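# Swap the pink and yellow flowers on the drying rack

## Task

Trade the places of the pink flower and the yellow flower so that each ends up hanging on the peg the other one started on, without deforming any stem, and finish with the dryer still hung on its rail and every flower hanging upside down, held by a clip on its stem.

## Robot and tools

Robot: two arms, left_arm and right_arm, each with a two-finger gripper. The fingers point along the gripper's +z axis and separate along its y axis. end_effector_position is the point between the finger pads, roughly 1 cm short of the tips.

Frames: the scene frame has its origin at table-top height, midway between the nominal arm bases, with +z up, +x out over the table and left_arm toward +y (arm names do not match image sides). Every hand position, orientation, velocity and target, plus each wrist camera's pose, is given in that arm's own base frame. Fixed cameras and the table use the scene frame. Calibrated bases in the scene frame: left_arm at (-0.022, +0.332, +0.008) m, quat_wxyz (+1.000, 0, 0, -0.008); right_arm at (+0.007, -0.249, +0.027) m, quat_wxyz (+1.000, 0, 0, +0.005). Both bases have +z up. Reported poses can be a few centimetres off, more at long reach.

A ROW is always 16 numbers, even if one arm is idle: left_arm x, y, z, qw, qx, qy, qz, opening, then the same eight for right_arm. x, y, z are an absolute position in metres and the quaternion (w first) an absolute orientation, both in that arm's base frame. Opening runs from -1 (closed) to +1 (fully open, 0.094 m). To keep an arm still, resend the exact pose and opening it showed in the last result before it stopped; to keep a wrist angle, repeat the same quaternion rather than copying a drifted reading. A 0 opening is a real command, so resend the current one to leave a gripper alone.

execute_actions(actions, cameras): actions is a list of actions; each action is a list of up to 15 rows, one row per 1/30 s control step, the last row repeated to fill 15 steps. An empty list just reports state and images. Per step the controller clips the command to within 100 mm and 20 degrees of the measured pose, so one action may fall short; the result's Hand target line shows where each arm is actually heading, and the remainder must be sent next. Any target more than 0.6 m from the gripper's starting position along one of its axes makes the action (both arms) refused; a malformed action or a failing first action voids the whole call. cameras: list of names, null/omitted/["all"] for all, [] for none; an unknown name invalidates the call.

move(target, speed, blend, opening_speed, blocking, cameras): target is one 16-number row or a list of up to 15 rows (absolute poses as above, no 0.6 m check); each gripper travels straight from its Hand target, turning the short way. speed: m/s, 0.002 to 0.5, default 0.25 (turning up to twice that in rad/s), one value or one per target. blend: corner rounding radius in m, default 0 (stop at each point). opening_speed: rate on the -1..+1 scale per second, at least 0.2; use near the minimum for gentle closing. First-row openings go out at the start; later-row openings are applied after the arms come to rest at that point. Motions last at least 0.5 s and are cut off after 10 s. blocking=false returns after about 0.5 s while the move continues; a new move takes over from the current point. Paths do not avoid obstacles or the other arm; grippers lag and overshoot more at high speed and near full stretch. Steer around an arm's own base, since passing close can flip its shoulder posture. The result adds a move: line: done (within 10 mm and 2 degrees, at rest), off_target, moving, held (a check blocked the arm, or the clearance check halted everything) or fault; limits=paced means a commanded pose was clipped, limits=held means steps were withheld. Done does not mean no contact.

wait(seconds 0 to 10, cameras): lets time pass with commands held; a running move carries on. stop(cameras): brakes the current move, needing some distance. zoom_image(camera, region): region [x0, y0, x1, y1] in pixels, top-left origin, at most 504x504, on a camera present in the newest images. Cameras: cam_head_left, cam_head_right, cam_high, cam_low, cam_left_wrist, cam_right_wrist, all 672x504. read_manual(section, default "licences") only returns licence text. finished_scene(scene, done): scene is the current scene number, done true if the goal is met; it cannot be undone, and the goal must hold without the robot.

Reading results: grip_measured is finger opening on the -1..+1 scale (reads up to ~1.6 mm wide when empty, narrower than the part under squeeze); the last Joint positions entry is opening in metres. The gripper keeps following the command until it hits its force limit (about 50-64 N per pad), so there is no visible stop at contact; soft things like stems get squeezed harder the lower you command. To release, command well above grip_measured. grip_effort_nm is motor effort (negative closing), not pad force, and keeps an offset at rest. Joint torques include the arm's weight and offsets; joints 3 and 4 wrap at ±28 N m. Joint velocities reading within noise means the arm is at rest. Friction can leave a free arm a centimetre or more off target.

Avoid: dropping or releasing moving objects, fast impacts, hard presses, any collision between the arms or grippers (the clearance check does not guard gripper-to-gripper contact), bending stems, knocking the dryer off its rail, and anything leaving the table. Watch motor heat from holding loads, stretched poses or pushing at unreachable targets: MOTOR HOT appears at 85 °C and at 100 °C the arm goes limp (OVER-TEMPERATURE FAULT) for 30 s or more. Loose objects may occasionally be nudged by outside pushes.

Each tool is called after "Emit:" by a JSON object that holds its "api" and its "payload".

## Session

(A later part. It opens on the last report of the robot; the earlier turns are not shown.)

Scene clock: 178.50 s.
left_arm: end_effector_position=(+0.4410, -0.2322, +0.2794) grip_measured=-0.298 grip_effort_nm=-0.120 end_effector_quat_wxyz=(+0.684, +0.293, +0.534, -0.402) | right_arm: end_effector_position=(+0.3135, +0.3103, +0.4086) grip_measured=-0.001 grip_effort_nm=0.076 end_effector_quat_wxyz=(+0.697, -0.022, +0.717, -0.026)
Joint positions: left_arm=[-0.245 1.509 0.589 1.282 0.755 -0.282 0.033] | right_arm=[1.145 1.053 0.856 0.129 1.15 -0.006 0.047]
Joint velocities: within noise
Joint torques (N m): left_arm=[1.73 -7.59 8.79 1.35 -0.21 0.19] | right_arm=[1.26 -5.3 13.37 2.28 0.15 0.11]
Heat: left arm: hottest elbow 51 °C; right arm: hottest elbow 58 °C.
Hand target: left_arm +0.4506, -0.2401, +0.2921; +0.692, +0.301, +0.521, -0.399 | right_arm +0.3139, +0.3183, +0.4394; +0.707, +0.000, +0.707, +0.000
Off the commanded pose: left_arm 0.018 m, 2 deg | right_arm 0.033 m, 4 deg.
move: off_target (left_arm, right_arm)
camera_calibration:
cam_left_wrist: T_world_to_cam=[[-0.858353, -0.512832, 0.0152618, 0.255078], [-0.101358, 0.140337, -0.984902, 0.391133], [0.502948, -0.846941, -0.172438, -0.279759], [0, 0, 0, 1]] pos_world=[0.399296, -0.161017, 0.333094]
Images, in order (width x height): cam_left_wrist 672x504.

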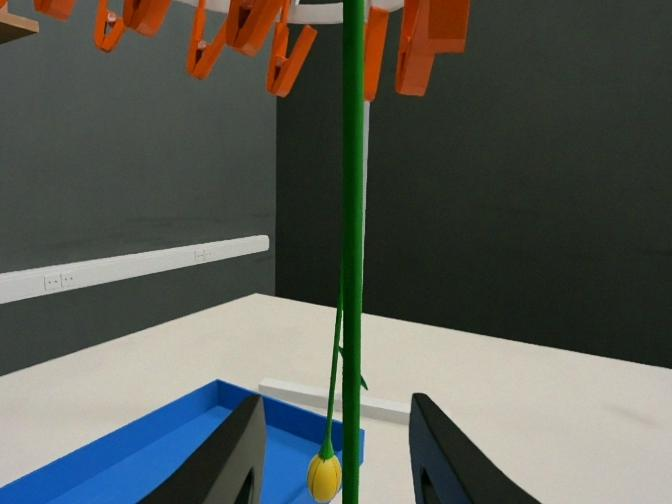

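Emit:
{"api": "move", "payload": {"target": [[0.4535, -0.2495, 0.292, 0.6916, 0.3009, 0.5212, -0.3993, -0.3, 0.315, 0.32, 0.44, 0.7071, 0, 0.7071, 0, 0.0],[0.4535, -0.2495, 0.292, 0.6916, 0.3009, 0.5212, -0.3993, -0.97, 0.315, 0.32, 0.44, 0.7071, 0, 0.7071, 0, 0.0]], "speed": 0.04, "opening_speed": 0.35, "cameras": ["cam_left_wrist", "cam_right_wrist"]}}

Scene clock: 188.33 s.
left_arm: end_effector_position=(+0.4425, -0.2407, +0.2811) grip_measured=-0.967 grip_effort_nm=-0.125 end_effector_quat_wxyz=(+0.685, +0.294, +0.532, -0.401) | right_arm: end_effector_position=(+0.3135, +0.3103, +0.4086) grip_measured=-0.001 grip_effort_nm=0.071 end_effector_quat_wxyz=(+0.697, -0.022, +0.717, -0.026)
Joint positions: left_arm=[-0.266 1.512 0.601 1.271 0.735 -0.27 0.002] | right_arm=[1.145 1.053 0.856 0.129 1.15 -0.006 0.047]
Joint velocities: within noise
Joint torques (N m): left_arm=[1.73 -7.36 8.87 1.31 -0.21 0.16] | right_arm=[1.26 -5.54 13.41 2.25 0.13 0.11]
Heat: left arm: hottest elbow 53 °C; right arm: hottest elbow 59 °C.
Hand target: left_arm +0.4526, -0.2491, +0.2919; +0.692, +0.301, +0.521, -0.399 | right_arm +0.3139, +0.3183, +0.4394; +0.707, +0.000, +0.707, +0.000
Off the commanded pose: left_arm 0.018 m, 2 deg | right_arm 0.033 m, 4 deg.
move: off_target (left_arm, right_arm); target 2's new opening was sent with left_arm's hand 0.018 m and 2 deg from that target
camera_calibration:
cam_left_wrist: T_world_to_cam=[[-0.858228, -0.513148, 0.0111388, 0.253038], [-0.0968077, 0.14052, -0.985334, 0.392328], [0.504056, -0.846719, -0.170275, -0.288574], [0, 0, 0, 1]] pos_world=[0.400602, -0.169625, 0.334618]
cam_right_wrist: T_world_to_cam=[[0.00166481, -0.997052, 0.0767152, 0.276445], [-0.440938, -0.0695867, -0.894836, 0.56662], [0.897536, -0.0323369, -0.439754, -0.00479646], [0, 0, 0, 1]] pos_world=[0.253689, 0.314904, 0.483715]
Images, in order (width x height): cam_left_wrist 672x504, cam_right_wrist 672x504.

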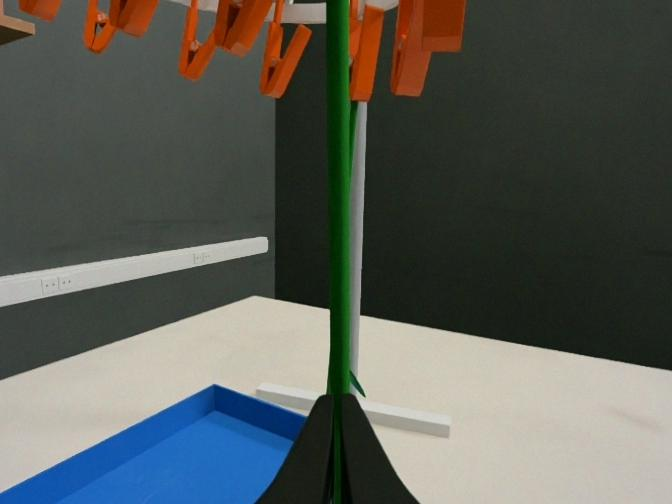

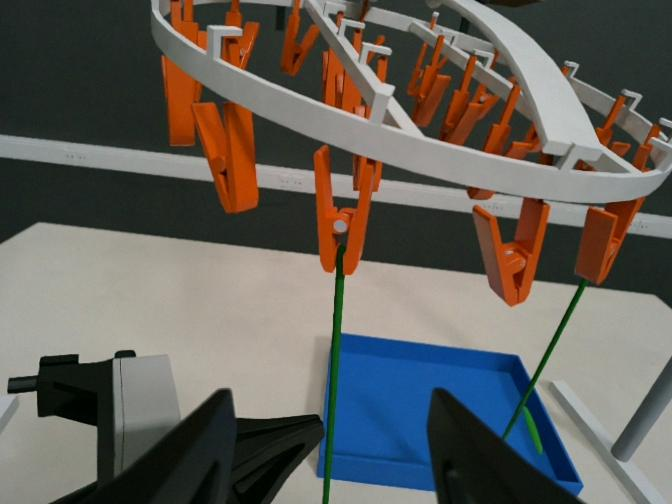

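Emit:
{"api": "move", "payload": {"target": [[0.4535, -0.2495, 0.292, 0.6916, 0.3009, 0.5212, -0.3993, -0.4, 0.315, 0.32, 0.44, 0.7071, 0, 0.7071, 0, 0.0],[0.4610, -0.2620, 0.293, 0.6916, 0.3009, 0.5212, -0.3993, -0.4, 0.315, 0.32, 0.44, 0.7071, 0, 0.7071, 0, 0.0]], "speed": 0.04, "opening_speed": 0.5, "cameras": ["cam_left_wrist", "cam_right_wrist"]}}

Emit:
{"api": "zoom_image", "payload": {"camera": "cam_left_wrist", "region": [260, 250, 420, 504]}}

Scene clock: 195.70 s.
left_arm: end_effector_position=(+0.4499, -0.2528, +0.2819) grip_measured=-0.402 grip_effort_nm=0.051 end_effector_quat_wxyz=(+0.685, +0.294, +0.532, -0.401) | right_arm: end_effector_position=(+0.3135, +0.3103, +0.4086) grip_measured=-0.001 grip_effort_nm=0.066 end_effector_quat_wxyz=(+0.697, -0.022, +0.717, -0.026)
Joint positions: left_arm=[-0.292 1.531 0.63 1.252 0.712 -0.259 0.028] | right_arm=[1.145 1.053 0.856 0.129 1.15 -0.006 0.047]
Joint velocities: within noise
Joint torques (N m): left_arm=[1.73 -7.71 9.05 1.33 -0.2 0.18] | right_arm=[1.14 -5.54 13.34 2.26 0.13 0.11]
Heat: left arm: hottest elbow 55 °C; right arm: hottest elbow 60 °C.
Hand target: left_arm +0.4601, -0.2616, +0.2931; +0.692, +0.301, +0.521, -0.399 | right_arm +0.3139, +0.3183, +0.4394; +0.707, +0.000, +0.707, +0.000
Off the commanded pose: left_arm 0.018 m, 2 deg | right_arm 0.033 m, 4 deg.
move: off_target (left_arm, right_arm)
camera_calibration:
cam_left_wrist: T_world_to_cam=[[-0.858507, -0.512651, 0.0124574, 0.253094], [-0.0981319, 0.140395, -0.98522, 0.396078], [0.503326, -0.847041, -0.170837, -0.301934], [0, 0, 0, 1]] pos_world=[0.408122, -0.181609, 0.335489]
cam_right_wrist: T_world_to_cam=[[0.00166481, -0.997052, 0.0767152, 0.276445], [-0.440938, -0.0695867, -0.894836, 0.56662], [0.897536, -0.0323369, -0.439754, -0.00479646], [0, 0, 0, 1]] pos_world=[0.253689, 0.314904, 0.483715]
Images, in order (width x height): cam_left_wrist 672x504, cam_right_wrist 672x504.

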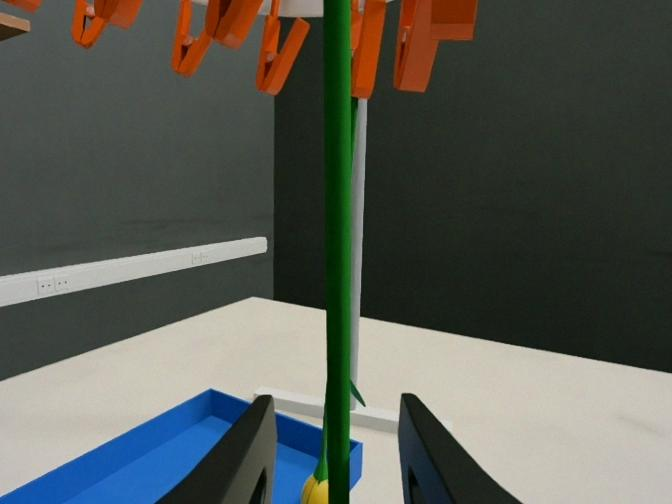

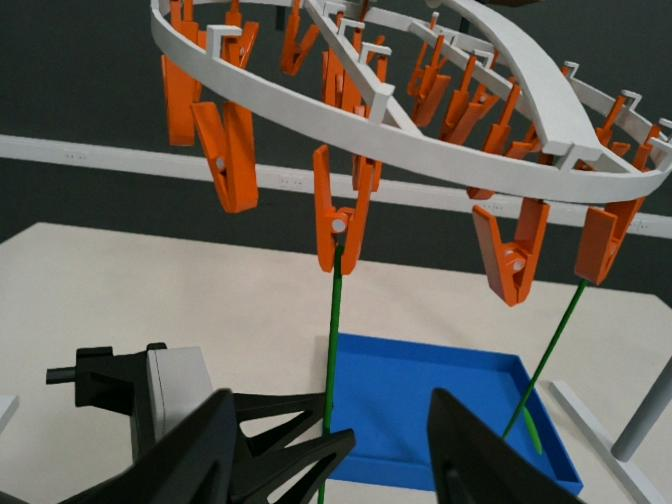

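Scaled by 1.984 from the camera's 672x504 image, which has a finer 960x720 frame.

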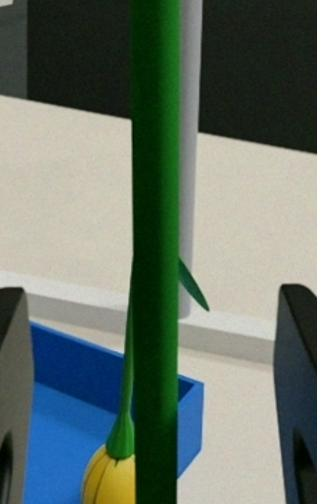

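Emit:
{"api": "move", "payload": {"target": [[0.4610, -0.2620, 0.293, 0.6916, 0.3009, 0.5212, -0.3993, -0.97, 0.315, 0.32, 0.44, 0.7071, 0, 0.7071, 0, 0.0],[0.4610, -0.2620, 0.293, 0.6916, 0.3009, 0.5212, -0.3993, -0.97, 0.41, 0.316, 0.456, 0.7071, 0, 0.7071, 0, 0.0]], "speed": 0.06, "opening_speed": 0.3, "cameras": ["cam_left_wrist", "cam_right_wrist"]}}

Scene clock: 203.57 s.
left_arm: end_effector_position=(+0.4502, -0.2528, +0.2821) grip_measured=-0.951 grip_effort_nm=-1.062 end_effector_quat_wxyz=(+0.685, +0.295, +0.532, -0.400) | right_arm: end_effector_position=(+0.4005, +0.3114, +0.4259) grip_measured=-0.001 grip_effort_nm=0.066 end_effector_quat_wxyz=(+0.696, -0.020, +0.718, -0.015)
Joint positions: left_arm=[-0.292 1.532 0.63 1.252 0.712 -0.258 0.002] | right_arm=[0.937 1.168 0.984 0.131 0.93 -0.006 0.047]
Joint velocities: within noise
Joint torques (N m): left_arm=[1.79 -7.71 8.98 1.32 -0.2 0.16] | right_arm=[-0.21 -7.59 13.61 2 -0.05 0.1]
Heat: left arm: hottest elbow 55 °C; right arm: hottest elbow 61 °C.
Hand target: left_arm +0.4601, -0.2616, +0.2931; +0.692, +0.301, +0.521, -0.399 | right_arm +0.4083, +0.3147, +0.4553; +0.707, +0.000, +0.707, +0.000
Off the commanded pose: left_arm 0.018 m, 2 deg | right_arm 0.032 m, 3 deg.
move: off_target (left_arm, right_arm)
camera_calibration:
cam_left_wrist: T_world_to_cam=[[-0.85809, -0.513393, 0.010455, 0.253503], [-0.0963694, 0.141007, -0.985307, 0.395651], [0.504375, -0.84649, -0.170472, -0.302508], [0, 0, 0, 1]] pos_world=[0.408235, -0.181713, 0.335618]
cam_right_wrist: T_world_to_cam=[[0.0141128, -0.998245, 0.0575107, 0.279649], [-0.444007, -0.0577912, -0.894158, 0.617858], [0.895912, -0.0129161, -0.444043, -0.078788], [0, 0, 0, 1]] pos_world=[0.340974, 0.313847, 0.501395]
Images, in order (width x height): cam_left_wrist 672x504, cam_right_wrist 672x504.

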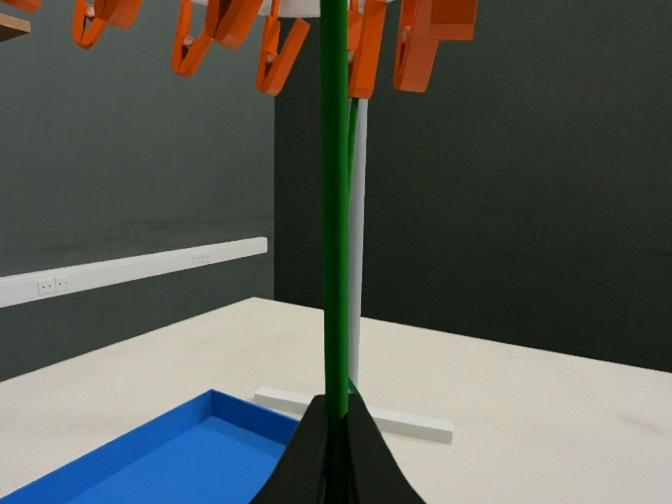

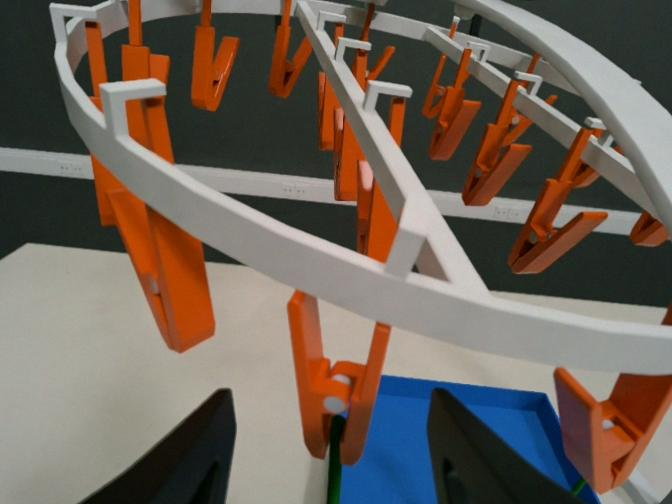

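Emit:
{"api": "move", "payload": {"target": [[0.4610, -0.2620, 0.293, 0.6916, 0.3009, 0.5212, -0.3993, -0.97, 0.435, 0.313, 0.458, 0.7071, 0, 0.7071, 0, -0.1],[0.4610, -0.2620, 0.293, 0.6916, 0.3009, 0.5212, -0.3993, -0.97, 0.435, 0.313, 0.458, 0.7071, 0, 0.7071, 0, -0.45]], "speed": 0.05, "opening_speed": 0.35, "cameras": ["cam_left_wrist", "cam_right_wrist"]}}

Scene clock: 212.10 s.
left_arm: end_effector_position=(+0.4502, -0.2528, +0.2821) grip_measured=-0.951 grip_effort_nm=-1.072 end_effector_quat_wxyz=(+0.685, +0.295, +0.532, -0.400) | right_arm: end_effector_position=(+0.4248, +0.3092, +0.4262) grip_measured=-0.446 grip_effort_nm=-0.168 end_effector_quat_wxyz=(+0.694, -0.021, +0.720, -0.015)
Joint positions: left_arm=[-0.292 1.532 0.63 1.252 0.712 -0.258 0.002] | right_arm=[0.884 1.204 1.016 0.131 0.876 -0.006 0.026]
Joint velocities: within noise
Joint torques (N m): left_arm=[1.79 -7.71 8.98 1.33 -0.2 0.16] | right_arm=[-0.15 -8.47 13.71 2.14 -0.03 0.07]
Heat: left arm: hottest elbow 55 °C; right arm: hottest elbow 61 °C.
Hand target: left_arm +0.4601, -0.2616, +0.2931; +0.692, +0.301, +0.521, -0.399 | right_arm +0.4331, +0.3115, +0.4573; +0.707, +0.000, +0.707, +0.000
Off the commanded pose: left_arm 0.018 m, 2 deg | right_arm 0.034 m, 4 deg.
move: off_target (left_arm, right_arm); target 2's new opening was sent with right_arm's hand 0.034 m and 4 deg from that target
camera_calibration:
cam_left_wrist: T_world_to_cam=[[-0.85809, -0.513393, 0.010455, 0.253503], [-0.0963694, 0.141007, -0.985307, 0.395651], [0.504375, -0.84649, -0.170472, -0.302508], [0, 0, 0, 1]] pos_world=[0.408235, -0.181713, 0.335618]
cam_right_wrist: T_world_to_cam=[[0.0150641, -0.998166, 0.0586326, 0.276141], [-0.448148, -0.0591597, -0.891999, 0.630024], [0.893832, -0.0128389, -0.448218, -0.097793], [0, 0, 0, 1]] pos_world=[0.365595, 0.311651, 0.501958]
Images, in order (width x height): cam_left_wrist 672x504, cam_right_wrist 672x504.

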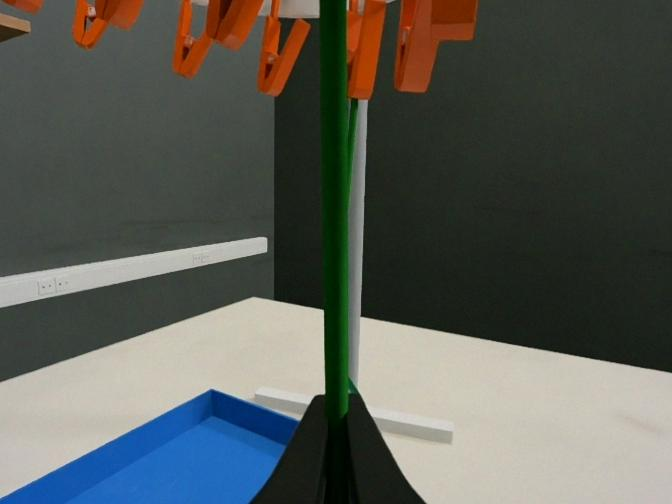

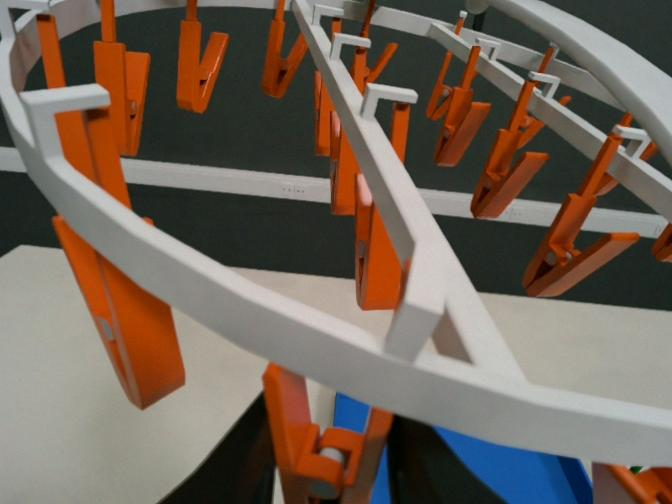

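Emit:
{"api": "move", "payload": {"target": [[0.4610, -0.2620, 0.293, 0.6916, 0.3009, 0.5212, -0.3993, -0.97, 0.435, 0.313, 0.458, 0.7071, 0, 0.7071, 0, -0.62]], "speed": 0.05, "opening_speed": 0.25, "cameras": ["cam_right_wrist", "cam_left_wrist"]}}

Emit:
{"api": "zoom_image", "payload": {"camera": "cam_right_wrist", "region": [230, 340, 440, 504]}}

Scene clock: 215.10 s.
left_arm: end_effector_position=(+0.4503, -0.2528, +0.2817) grip_measured=-0.951 grip_effort_nm=-1.067 end_effector_quat_wxyz=(+0.685, +0.294, +0.532, -0.400) | right_arm: end_effector_position=(+0.4248, +0.3092, +0.4262) grip_measured=-0.550 grip_effort_nm=-1.009 end_effector_quat_wxyz=(+0.694, -0.021, +0.720, -0.015)
Joint positions: left_arm=[-0.292 1.532 0.63 1.252 0.712 -0.258 0.002] | right_arm=[0.884 1.204 1.016 0.131 0.876 -0.006 0.021]
Joint velocities: within noise
Joint torques (N m): left_arm=[1.73 -7.77 8.98 1.33 -0.2 0.16] | right_arm=[-0.32 -8.23 13.76 2.14 -0.03 0.09]
Heat: left arm: hottest elbow 55 °C; right arm: hottest elbow 63 °C.
Hand target: left_arm +0.4601, -0.2616, +0.2930; +0.692, +0.301, +0.521, -0.399 | right_arm +0.4331, +0.3115, +0.4573; +0.707, +0.000, +0.707, +0.000
Off the commanded pose: left_arm 0.018 m, 2 deg | right_arm 0.034 m, 4 deg.
move: off_target (left_arm, right_arm)
camera_calibration:
cam_left_wrist: T_world_to_cam=[[-0.858082, -0.513395, 0.0109695, 0.253436], [-0.0970894, 0.141224, -0.985205, 0.395654], [0.50425, -0.846452, -0.171027, -0.302433], [0, 0, 0, 1]] pos_world=[0.408385, -0.181758, 0.335296]
cam_right_wrist: T_world_to_cam=[[0.0150641, -0.998166, 0.0586326, 0.276141], [-0.448148, -0.0591597, -0.891999, 0.630024], [0.893832, -0.0128389, -0.448218, -0.097793], [0, 0, 0, 1]] pos_world=[0.365595, 0.311651, 0.501958]
Images, in order (width x height): cam_left_wrist 672x504, cam_right_wrist 672x504.

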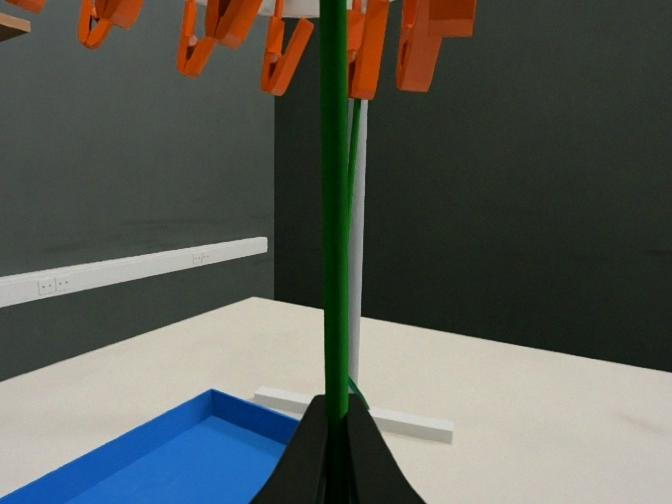

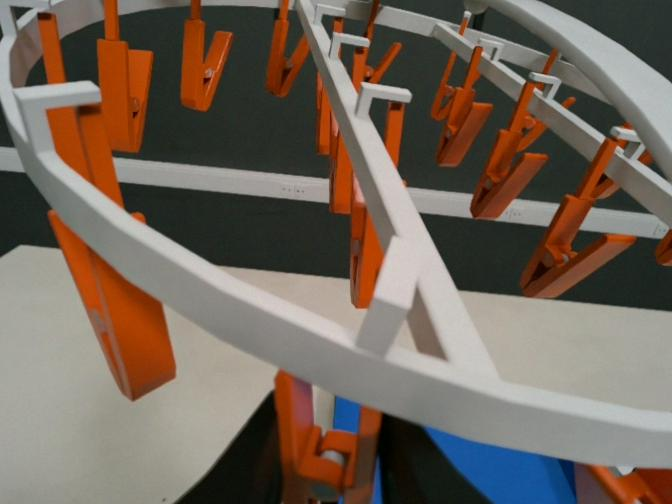

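Scaled by 2.400 from the camera's 672x504 image, which has a finer 960x720 frame.

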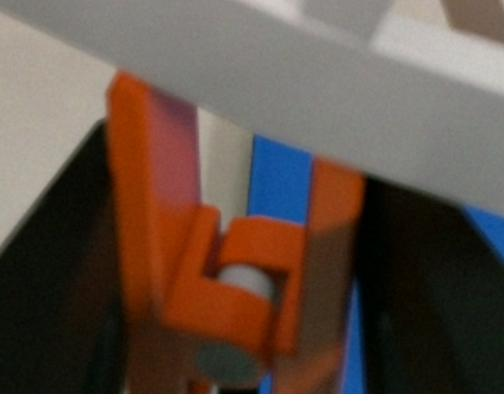

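Emit:
{"api": "move", "payload": {"target": [[0.4580, -0.2590, 0.255, 0.6916, 0.3009, 0.5212, -0.3993, -0.97, 0.435, 0.313, 0.458, 0.7071, 0, 0.7071, 0, -0.62]], "speed": 0.03, "cameras": ["cam_right_wrist", "cam_left_wrist", "cam_head_left"]}}

Emit:
{"api": "zoom_image", "payload": {"camera": "cam_low", "region": [200, 110, 350, 260]}}

Scene clock: 221.27 s.
left_arm: end_effector_position=(+0.4567, -0.2547, +0.2520) grip_measured=-0.951 grip_effort_nm=-1.062 end_effector_quat_wxyz=(+0.685, +0.295, +0.532, -0.400) | right_arm: end_effector_position=(+0.4248, +0.3092, +0.4262) grip_measured=-0.552 grip_effort_nm=-1.038 end_effector_quat_wxyz=(+0.694, -0.021, +0.720, -0.015)
Joint positions: left_arm=[-0.292 1.634 0.63 1.354 0.712 -0.258 0.002] | right_arm=[0.884 1.204 1.016 0.131 0.876 -0.006 0.021]
Joint velocities: within noise
Joint torques (N m): left_arm=[2.02 -8.53 6.06 2.61 -0.04 0.14] | right_arm=[-0.15 -8.18 13.75 2.07 -0.03 0.09]
Heat: left arm: hottest elbow 55 °C; right arm: hottest elbow 64 °C.
Hand target: left_arm +0.4579, -0.2590, +0.2549; +0.691, +0.301, +0.522, -0.399 | right_arm +0.4331, +0.3116, +0.4573; +0.707, +0.000, +0.707, +0.000
Off the commanded pose: left_arm 0.005 m, 2 deg | right_arm 0.034 m, 4 deg.
move: off_target (right_arm)
camera_calibration:
cam_left_wrist: T_world_to_cam=[[-0.85809, -0.513393, 0.010455, 0.258409], [-0.0963694, 0.141007, -0.985307, 0.366959], [0.504375, -0.84649, -0.170472, -0.312575], [0, 0, 0, 1]] pos_world=[0.414757, -0.183671, 0.30558]
cam_right_wrist: T_world_to_cam=[[0.0150641, -0.998166, 0.0586326, 0.276141], [-0.448148, -0.0591597, -0.891999, 0.630024], [0.893832, -0.0128389, -0.448218, -0.097793], [0, 0, 0, 1]] pos_world=[0.365595, 0.311651, 0.501958]
Images, in order (width x height): cam_head_left 672x504, cam_left_wrist 672x504, cam_right_wrist 672x504.

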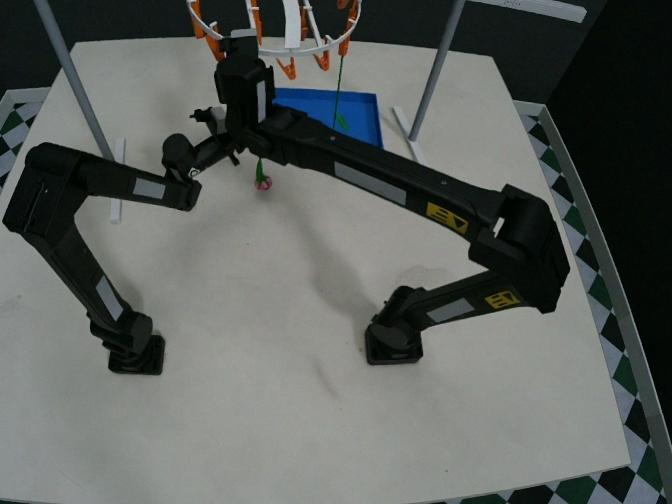

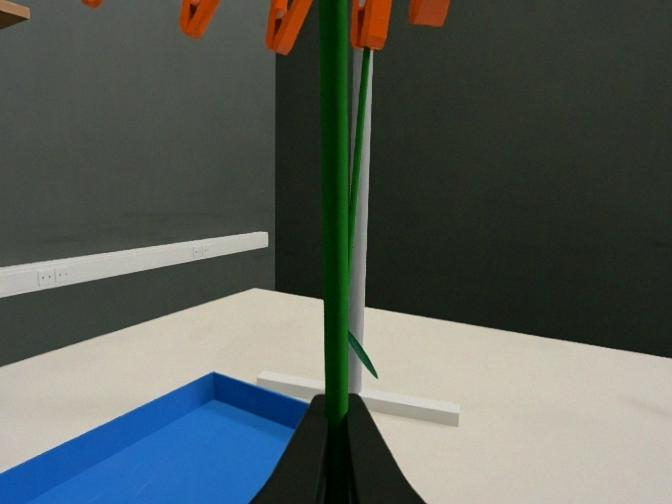

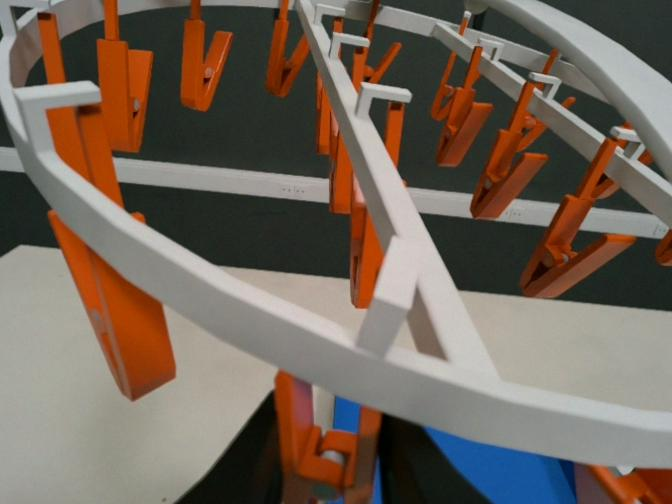

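This scene's latest camera images include none from cam_low. They are from: cam_head_left, cam_left_wrist, cam_right_wrist. cam_low's image comes with the result of a call that names it in "cameras".

Emit:
{"api": "move", "payload": {"target": [[0.4580, -0.2590, 0.238, 0.6916, 0.3009, 0.5212, -0.3993, -0.97, 0.435, 0.313, 0.458, 0.7071, 0, 0.7071, 0, -0.62]], "speed": 0.03, "cameras": ["cam_low", "cam_head_right", "cam_head_left"]}}

Emit:
{"api": "zoom_image", "payload": {"camera": "cam_low", "region": [200, 110, 350, 260]}}

Scene clock: 232.83 s.
left_arm: end_effector_position=(+0.4585, -0.2553, +0.2379) grip_measured=-0.951 grip_effort_nm=-1.067 end_effector_quat_wxyz=(+0.687, +0.295, +0.529, -0.400) | right_arm: end_effector_position=(+0.4248, +0.3092, +0.4262) grip_measured=-0.552 grip_effort_nm=-1.033 end_effector_quat_wxyz=(+0.694, -0.021, +0.720, -0.015)
Joint positions: left_arm=[-0.292 1.686 0.63 1.413 0.712 -0.258 0.002] | right_arm=[0.884 1.204 1.016 0.131 0.876 -0.006 0.021]
Joint velocities: within noise
Joint torques (N m): left_arm=[2.08 -8.76 5.27 2.71 -0.04 0.13] | right_arm=[-0.15 -8.29 13.76 2.1 -0.03 0.09]
Heat: left arm: hottest elbow 54 °C; right arm: hottest elbow 67 °C.
Hand target: left_arm +0.4579, -0.2590, +0.2380; +0.692, +0.301, +0.521, -0.399 | right_arm +0.4331, +0.3116, +0.4573; +0.707, +0.000, +0.707, +0.000
Off the commanded pose: left_arm 0.004 m, 1 deg | right_arm 0.034 m, 4 deg.
move: off_target (right_arm)
Images, in order (width x height): cam_head_left 672x504, cam_head_right 672x504, cam_low 672x504.

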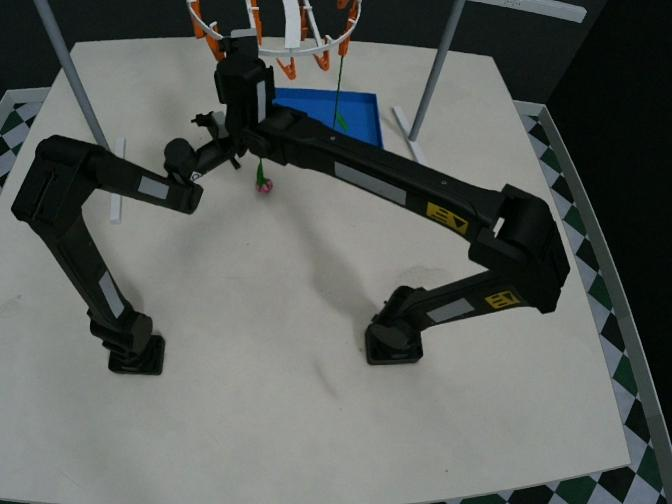

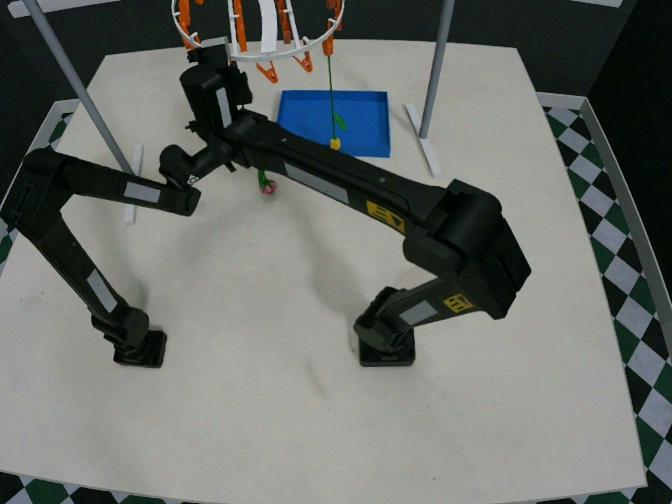

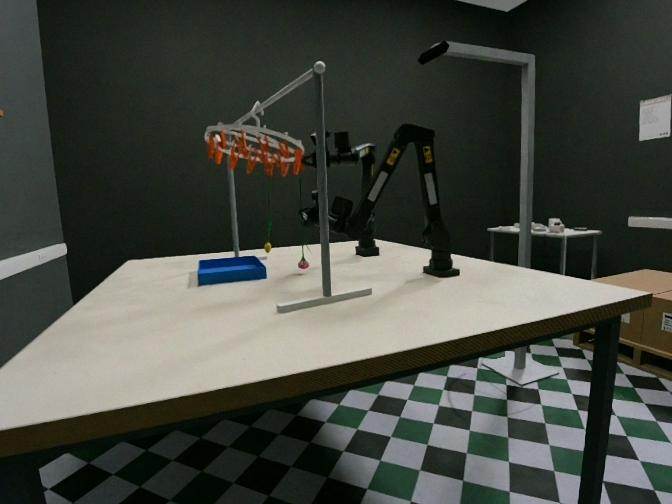

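Scaled by 3.360 from the camera's 672x504 image, which has a finer 960x720 frame.

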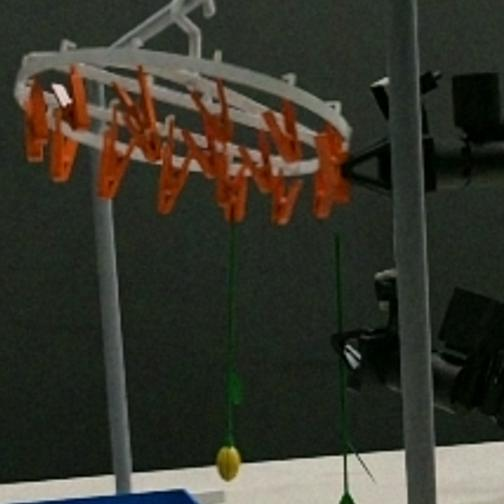

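Emit:
{"api": "move", "payload": {"target": [[0.4580, -0.2590, 0.228, 0.6916, 0.3009, 0.5212, -0.3993, -0.97, 0.435, 0.313, 0.458, 0.7071, 0, 0.7071, 0, -0.1],[0.4580, -0.2590, 0.226, 0.6916, 0.3009, 0.5212, -0.3993, -0.97, 0.34, 0.314, 0.456, 0.7071, 0, 0.7071, 0, -0.1],[0.449, -0.327, 0.226, 0.6916, 0.3009, 0.5212, -0.3993, -0.97, 0.31, 0.226, 0.455, 0.7054, -0.0493, 0.7054, 0.0493, -0.1]], "speed": [0.05, 0.08, 0.06], "blend": [0, 0.02, 0], "opening_speed": 0.4, "cameras": ["cam_low", "cam_right_wrist", "cam_left_wrist"]}}

Emit:
{"api": "zoom_image", "payload": {"camera": "cam_low", "region": [200, 110, 350, 260]}}

Scene clock: 246.60 s.
left_arm: end_effector_position=(+0.4402, -0.3171, +0.2203) grip_measured=-0.951 grip_effort_nm=-1.067 end_effector_quat_wxyz=(+0.686, +0.296, +0.530, -0.400) | right_arm: end_effector_position=(+0.3083, +0.2296, +0.4620) grip_measured=-0.101 grip_effort_nm=0.071 end_effector_quat_wxyz=(+0.709, -0.049, +0.701, +0.055)
Joint positions: left_arm=[-0.454 1.739 0.64 1.414 0.561 -0.19 0.002] | right_arm=[0.978 0.75 0.804 -0.037 0.831 -0.006 0.042]
Joint velocities: within noise
Joint torques (N m): left_arm=[1.85 -9.41 7.28 1.44 -0.17 0.17] | right_arm=[-0.26 -1.85 8.36 1.52 -0.07 0.09]
Heat: left arm: hottest elbow 52 °C; right arm: hottest elbow 68 °C.
Hand target: left_arm +0.4485, -0.3267, +0.2260; +0.692, +0.301, +0.521, -0.399 | right_arm +0.3100, +0.2260, +0.4550; +0.705, -0.049, +0.705, +0.049
Off the commanded pose: left_arm 0.014 m, 1 deg | right_arm 0.008 m, 1 deg.
move: off_target (left_arm)
camera_calibration:
cam_left_wrist: T_world_to_cam=[[-0.859363, -0.511335, 0.00563855, 0.21479], [-0.0905638, 0.141333, -0.985811, 0.34054], [0.503282, -0.84768, -0.167765, -0.362902], [0, 0, 0, 1]] pos_world=[0.398065, -0.245925, 0.273614]
cam_right_wrist: T_world_to_cam=[[0.152275, -0.988335, 0.00259609, 0.177691], [-0.400228, -0.0640653, -0.914174, 0.601618], [0.903676, 0.138167, -0.405315, -0.0361373], [0, 0, 0, 1]] pos_world=[0.246383, 0.219154, 0.534875]
Images, in order (width x height): cam_low 672x504, cam_left_wrist 672x504, cam_right_wrist 672x504.

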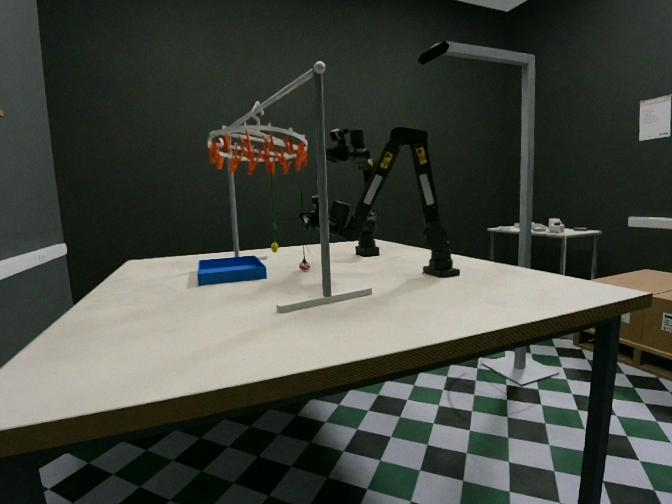

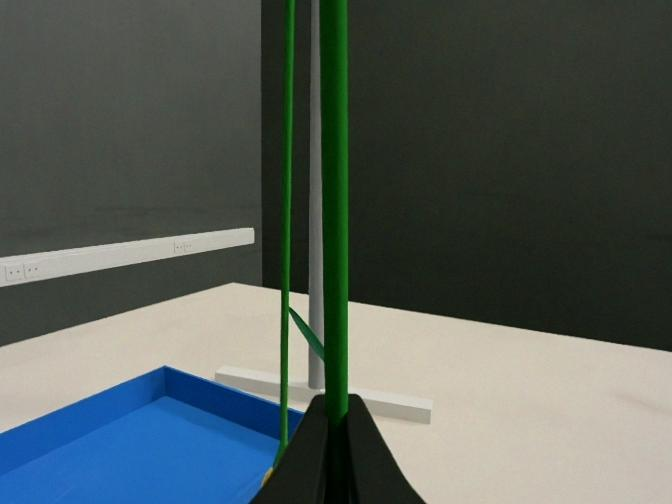

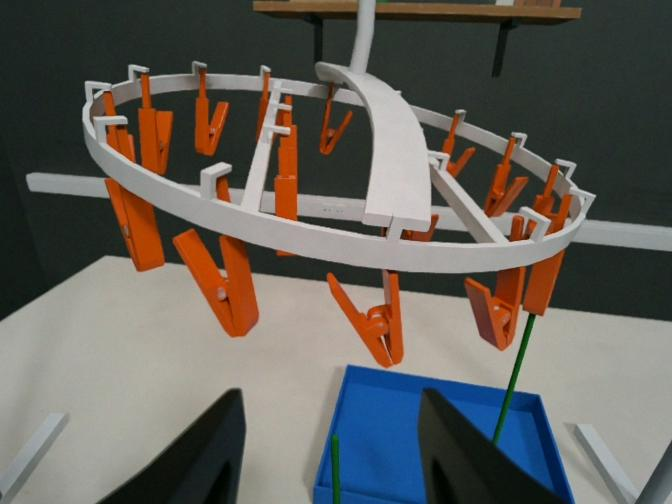

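Scaled by 3.360 from the camera's 672x504 image, which has a finer 960x720 frame.

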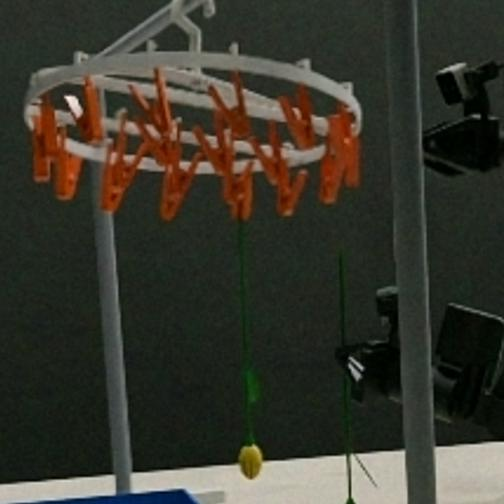

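Emit:
{"api": "move", "payload": {"target": [[0.449, -0.327, 0.226, 0.6916, 0.3009, 0.5212, -0.3993, -0.97, 0.315, 0.206, 0.447, 0.7054, -0.0493, 0.7054, 0.0493, -0.1],[0.449, -0.327, 0.226, 0.6916, 0.3009, 0.5212, -0.3993, -0.97, 0.395, 0.217, 0.452, 0.7044, -0.0616, 0.7044, 0.0616, -0.1]], "speed": 0.06, "blend": 0.01, "cameras": ["cam_right_wrist"]}}

Scene clock: 257.20 s.
left_arm: end_effector_position=(+0.4404, -0.3171, +0.2203) grip_measured=-0.951 grip_effort_nm=-1.067 end_effector_quat_wxyz=(+0.687, +0.297, +0.530, -0.400) | right_arm: end_effector_position=(+0.3866, +0.2159, +0.4134) grip_measured=-0.101 grip_effort_nm=0.066 end_effector_quat_wxyz=(+0.684, -0.081, +0.724, +0.048)
Joint positions: left_arm=[-0.454 1.739 0.64 1.414 0.56 -0.189 0.002] | right_arm=[0.706 0.876 0.782 0.024 0.523 -0.006 0.042]
Joint velocities: within noise
Joint torques (N m): left_arm=[1.9 -9.17 7.25 1.46 -0.16 0.16] | right_arm=[-0.32 -2.84 13.93 2.65 -0.04 0.09]
Heat: left arm: hottest elbow 53 °C; right arm: hottest elbow 66 °C.
Hand target: left_arm +0.4485, -0.3267, +0.2260; +0.692, +0.301, +0.521, -0.399 | right_arm +0.3925, +0.2155, +0.4513; +0.705, -0.062, +0.704, +0.062
Off the commanded pose: left_arm 0.014 m, 1 deg | right_arm 0.039 m, 4 deg.
move: off_target (left_arm, right_arm)
camera_calibration:
cam_right_wrist: T_world_to_cam=[[0.188631, -0.980817, 0.0491464, 0.117451], [-0.453235, -0.131344, -0.881661, 0.609302], [0.871204, 0.144034, -0.469317, -0.0869858], [0, 0, 0, 1]] pos_world=[0.329784, 0.207756, 0.490602]
Images, in order (width x height): cam_right_wrist 672x504.

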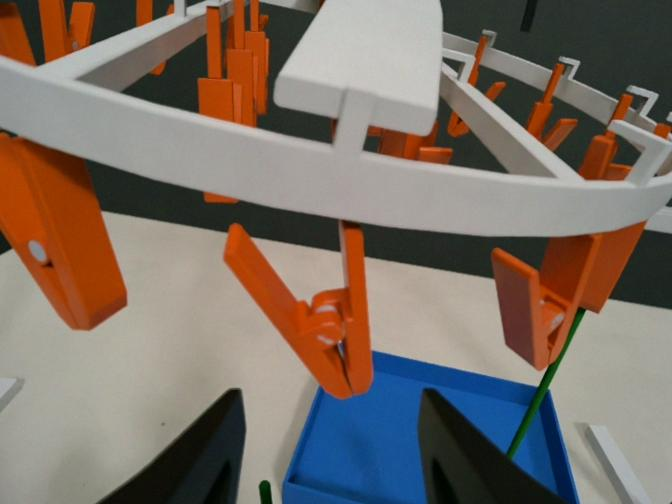

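Emit:
{"api": "move", "payload": {"target": [[0.449, -0.327, 0.226, 0.6916, 0.3009, 0.5212, -0.3993, -0.97, 0.400, 0.2205, 0.470, 0.7044, -0.0616, 0.7044, 0.0616, 0.0],[0.449, -0.327, 0.226, 0.6916, 0.3009, 0.5212, -0.3993, -0.97, 0.415, 0.223, 0.470, 0.7044, -0.0616, 0.7044, 0.0616, 0.0]], "speed": 0.05, "blend": 0.005, "opening_speed": 0.5, "cameras": ["cam_right_wrist"]}}

Scene clock: 265.60 s.
left_arm: end_effector_position=(+0.4404, -0.3171, +0.2203) grip_measured=-0.951 grip_effort_nm=-1.067 end_effector_quat_wxyz=(+0.687, +0.297, +0.530, -0.400) | right_arm: end_effector_position=(+0.4077, +0.2231, +0.4320) grip_measured=-0.001 grip_effort_nm=0.066 end_effector_quat_wxyz=(+0.687, -0.078, +0.721, +0.051)
Joint positions: left_arm=[-0.454 1.739 0.64 1.414 0.56 -0.189 0.002] | right_arm=[0.679 0.935 0.856 0.02 0.497 -0.006 0.047]
Joint velocities: within noise
Joint torques (N m): left_arm=[1.85 -9.17 7.25 1.44 -0.17 0.16] | right_arm=[-0.21 -4.01 14.09 2.04 -0.06 0.09]
Heat: left arm: hottest elbow 54 °C; right arm: hottest elbow 65 °C.
Hand target: left_arm +0.4485, -0.3267, +0.2261; +0.692, +0.301, +0.521, -0.399 | right_arm +0.4127, +0.2217, +0.4692; +0.705, -0.062, +0.704, +0.062
Off the commanded pose: left_arm 0.014 m, 1 deg | right_arm 0.039 m, 4 deg.
move: off_target (left_arm, right_arm)
camera_calibration:
cam_right_wrist: T_world_to_cam=[[0.187889, -0.981261, 0.0427037, 0.122769], [-0.447242, -0.124184, -0.88575, 0.633882], [0.874455, 0.147324, -0.462194, -0.102839], [0, 0, 0, 1]] pos_world=[0.35036, 0.214337, 0.508687]
Images, in order (width x height): cam_right_wrist 672x504.

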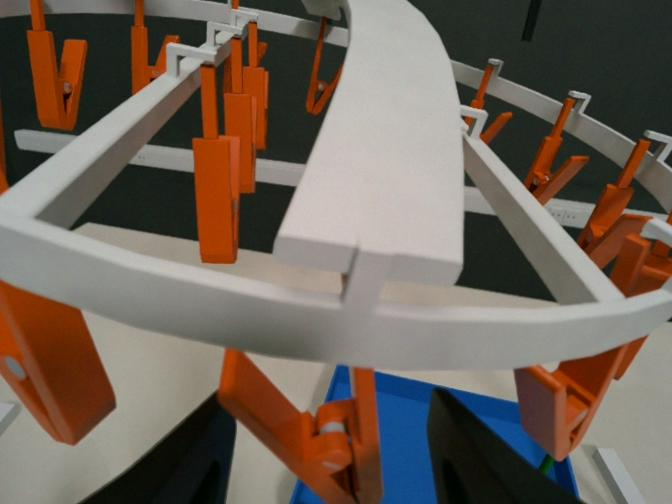

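Emit:
{"api": "move", "payload": {"target": [[0.449, -0.327, 0.226, 0.6916, 0.3009, 0.5212, -0.3993, -0.97, 0.413, 0.230, 0.470, 0.7044, -0.0616, 0.7044, 0.0616, 0.25],[0.449, -0.327, 0.226, 0.6916, 0.3009, 0.5212, -0.3993, -0.97, 0.429, 0.233, 0.470, 0.7044, -0.0616, 0.7044, 0.0616, 0.25]], "speed": 0.04, "blend": 0.003, "opening_speed": 0.8, "cameras": ["cam_right_wrist"]}}

Scene clock: 270.90 s.
left_arm: end_effector_position=(+0.4404, -0.3171, +0.2203) grip_measured=-0.951 grip_effort_nm=-1.067 end_effector_quat_wxyz=(+0.687, +0.297, +0.530, -0.400) | right_arm: end_effector_position=(+0.4198, +0.2322, +0.4311) grip_measured=+0.249 grip_effort_nm=0.066 end_effector_quat_wxyz=(+0.683, -0.080, +0.724, +0.049)
Joint positions: left_arm=[-0.454 1.739 0.64 1.414 0.56 -0.189 0.002] | right_arm=[0.677 0.981 0.887 0.023 0.494 -0.006 0.059]
Joint velocities: within noise
Joint torques (N m): left_arm=[1.9 -9.23 7.24 1.44 -0.16 0.16] | right_arm=[-0.32 -4.48 13.86 2.76 -0.04 0.1]
Heat: left arm: hottest elbow 54 °C; right arm: hottest elbow 65 °C.
Hand target: left_arm +0.4485, -0.3267, +0.2261; +0.692, +0.301, +0.521, -0.399 | right_arm +0.4263, +0.2316, +0.4691; +0.705, -0.062, +0.704, +0.062
Off the commanded pose: left_arm 0.014 m, 1 deg | right_arm 0.040 m, 4 deg.
move: off_target (left_arm, right_arm); blend cut to 0 m at target 1
camera_calibration:
cam_right_wrist: T_world_to_cam=[[0.189027, -0.980811, 0.0477343, 0.126717], [-0.454853, -0.130536, -0.880948, 0.642247], [0.870274, 0.144811, -0.4708, -0.109085], [0, 0, 0, 1]] pos_world=[0.363109, 0.223919, 0.50838]
Images, in order (width x height): cam_right_wrist 672x504.

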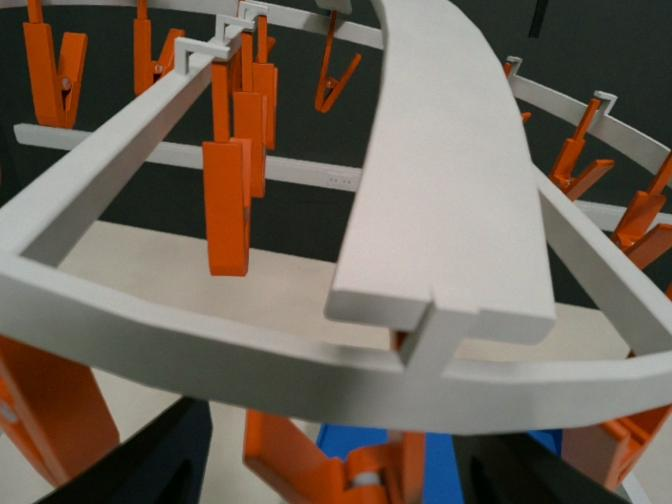

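Emit:
{"api": "move", "payload": {"target": [[0.449, -0.327, 0.226, 0.6916, 0.3009, 0.5212, -0.3993, -0.97, 0.430, 0.2335, 0.470, 0.7044, -0.0616, 0.7044, 0.0616, -0.62]], "speed": 0.04, "opening_speed": 0.35, "cameras": ["cam_right_wrist", "cam_low", "cam_head_left", "cam_head_right"]}}

Emit:
{"api": "zoom_image", "payload": {"camera": "cam_low", "region": [200, 110, 350, 260]}}

Emit:
{"api": "zoom_image", "payload": {"camera": "cam_right_wrist", "region": [230, 340, 440, 504]}}

Scene clock: 280.10 s.
left_arm: end_effector_position=(+0.4404, -0.3171, +0.2203) grip_measured=-0.951 grip_effort_nm=-1.062 end_effector_quat_wxyz=(+0.687, +0.297, +0.530, -0.400) | right_arm: end_effector_position=(+0.4204, +0.2325, +0.4309) grip_measured=-0.572 grip_effort_nm=-1.009 end_effector_quat_wxyz=(+0.683, -0.080, +0.724, +0.049)
Joint positions: left_arm=[-0.454 1.739 0.64 1.414 0.56 -0.189 0.002] | right_arm=[0.676 0.982 0.887 0.025 0.493 -0.006 0.02]
Joint velocities: within noise
Joint torques (N m): left_arm=[1.85 -9.17 7.25 1.47 -0.16 0.15] | right_arm=[-0.38 -4.31 14.12 2.69 -0.05 0.09]
Heat: left arm: hottest elbow 54 °C; right arm: hottest elbow 67 °C.
Hand target: left_arm +0.4485, -0.3267, +0.2261; +0.692, +0.301, +0.521, -0.399 | right_arm +0.4274, +0.2322, +0.4691; +0.704, -0.062, +0.704, +0.062
Off the commanded pose: left_arm 0.014 m, 1 deg | right_arm 0.040 m, 4 deg.
move: off_target (left_arm, right_arm)
camera_calibration:
cam_right_wrist: T_world_to_cam=[[0.189387, -0.980754, 0.0474853, 0.12681], [-0.454586, -0.130442, -0.8811, 0.642316], [0.870336, 0.145282, -0.470541, -0.110014], [0, 0, 0, 1]] pos_world=[0.363721, 0.224137, 0.508156]
Images, in order (width x height): cam_head_left 672x504, cam_head_right 672x504, cam_low 672x504, cam_right_wrist 672x504.

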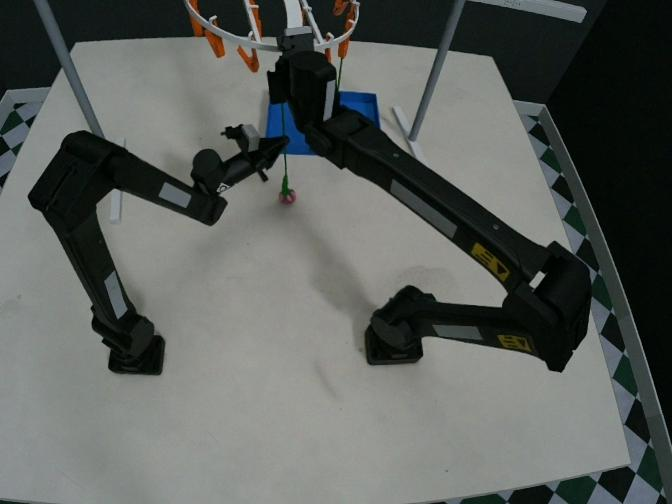

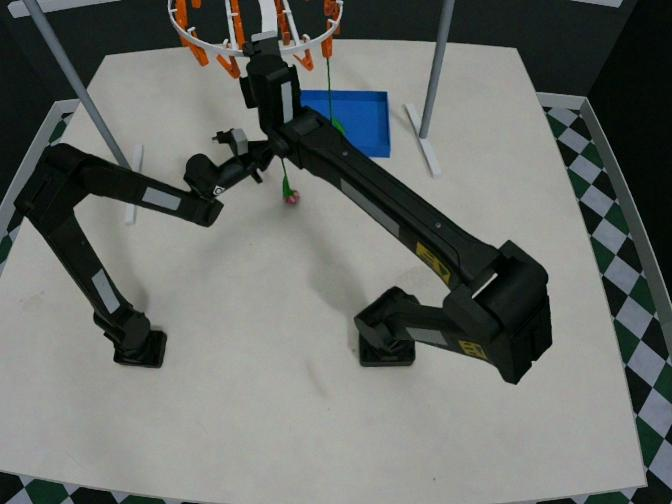

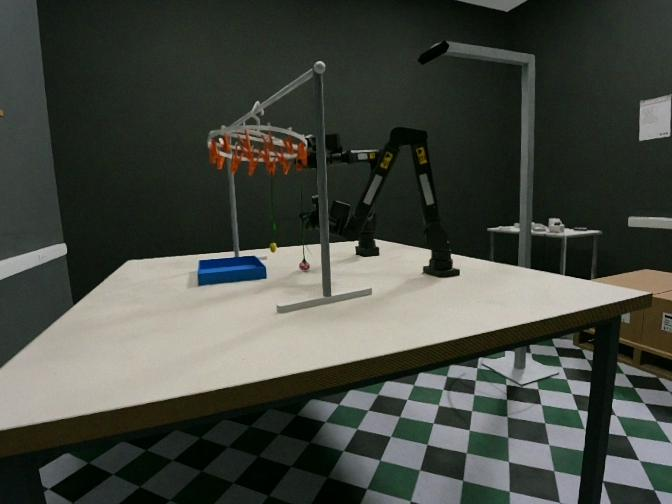

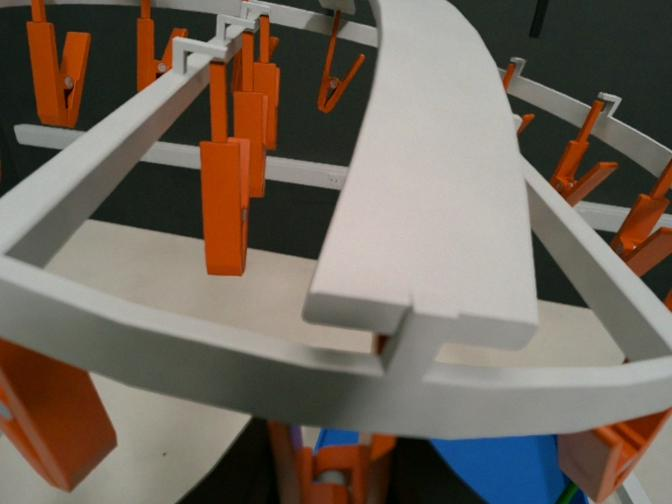

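Scaled by 3.360 from the camera's 672x504 image, which has a finer 960x720 frame.

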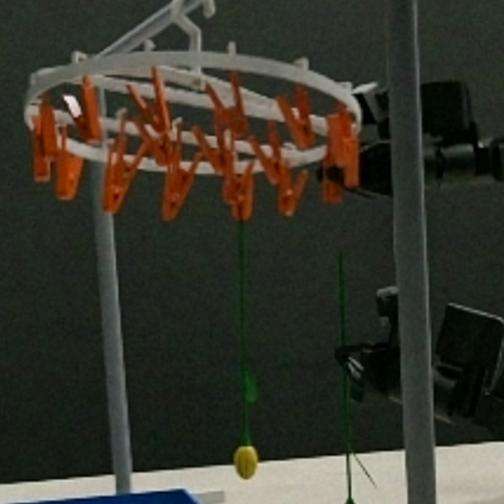

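Scaled by 2.400 from the camera's 672x504 image, which has a finer 960x720 frame.

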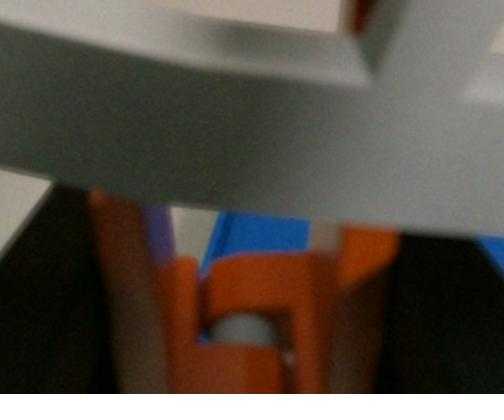

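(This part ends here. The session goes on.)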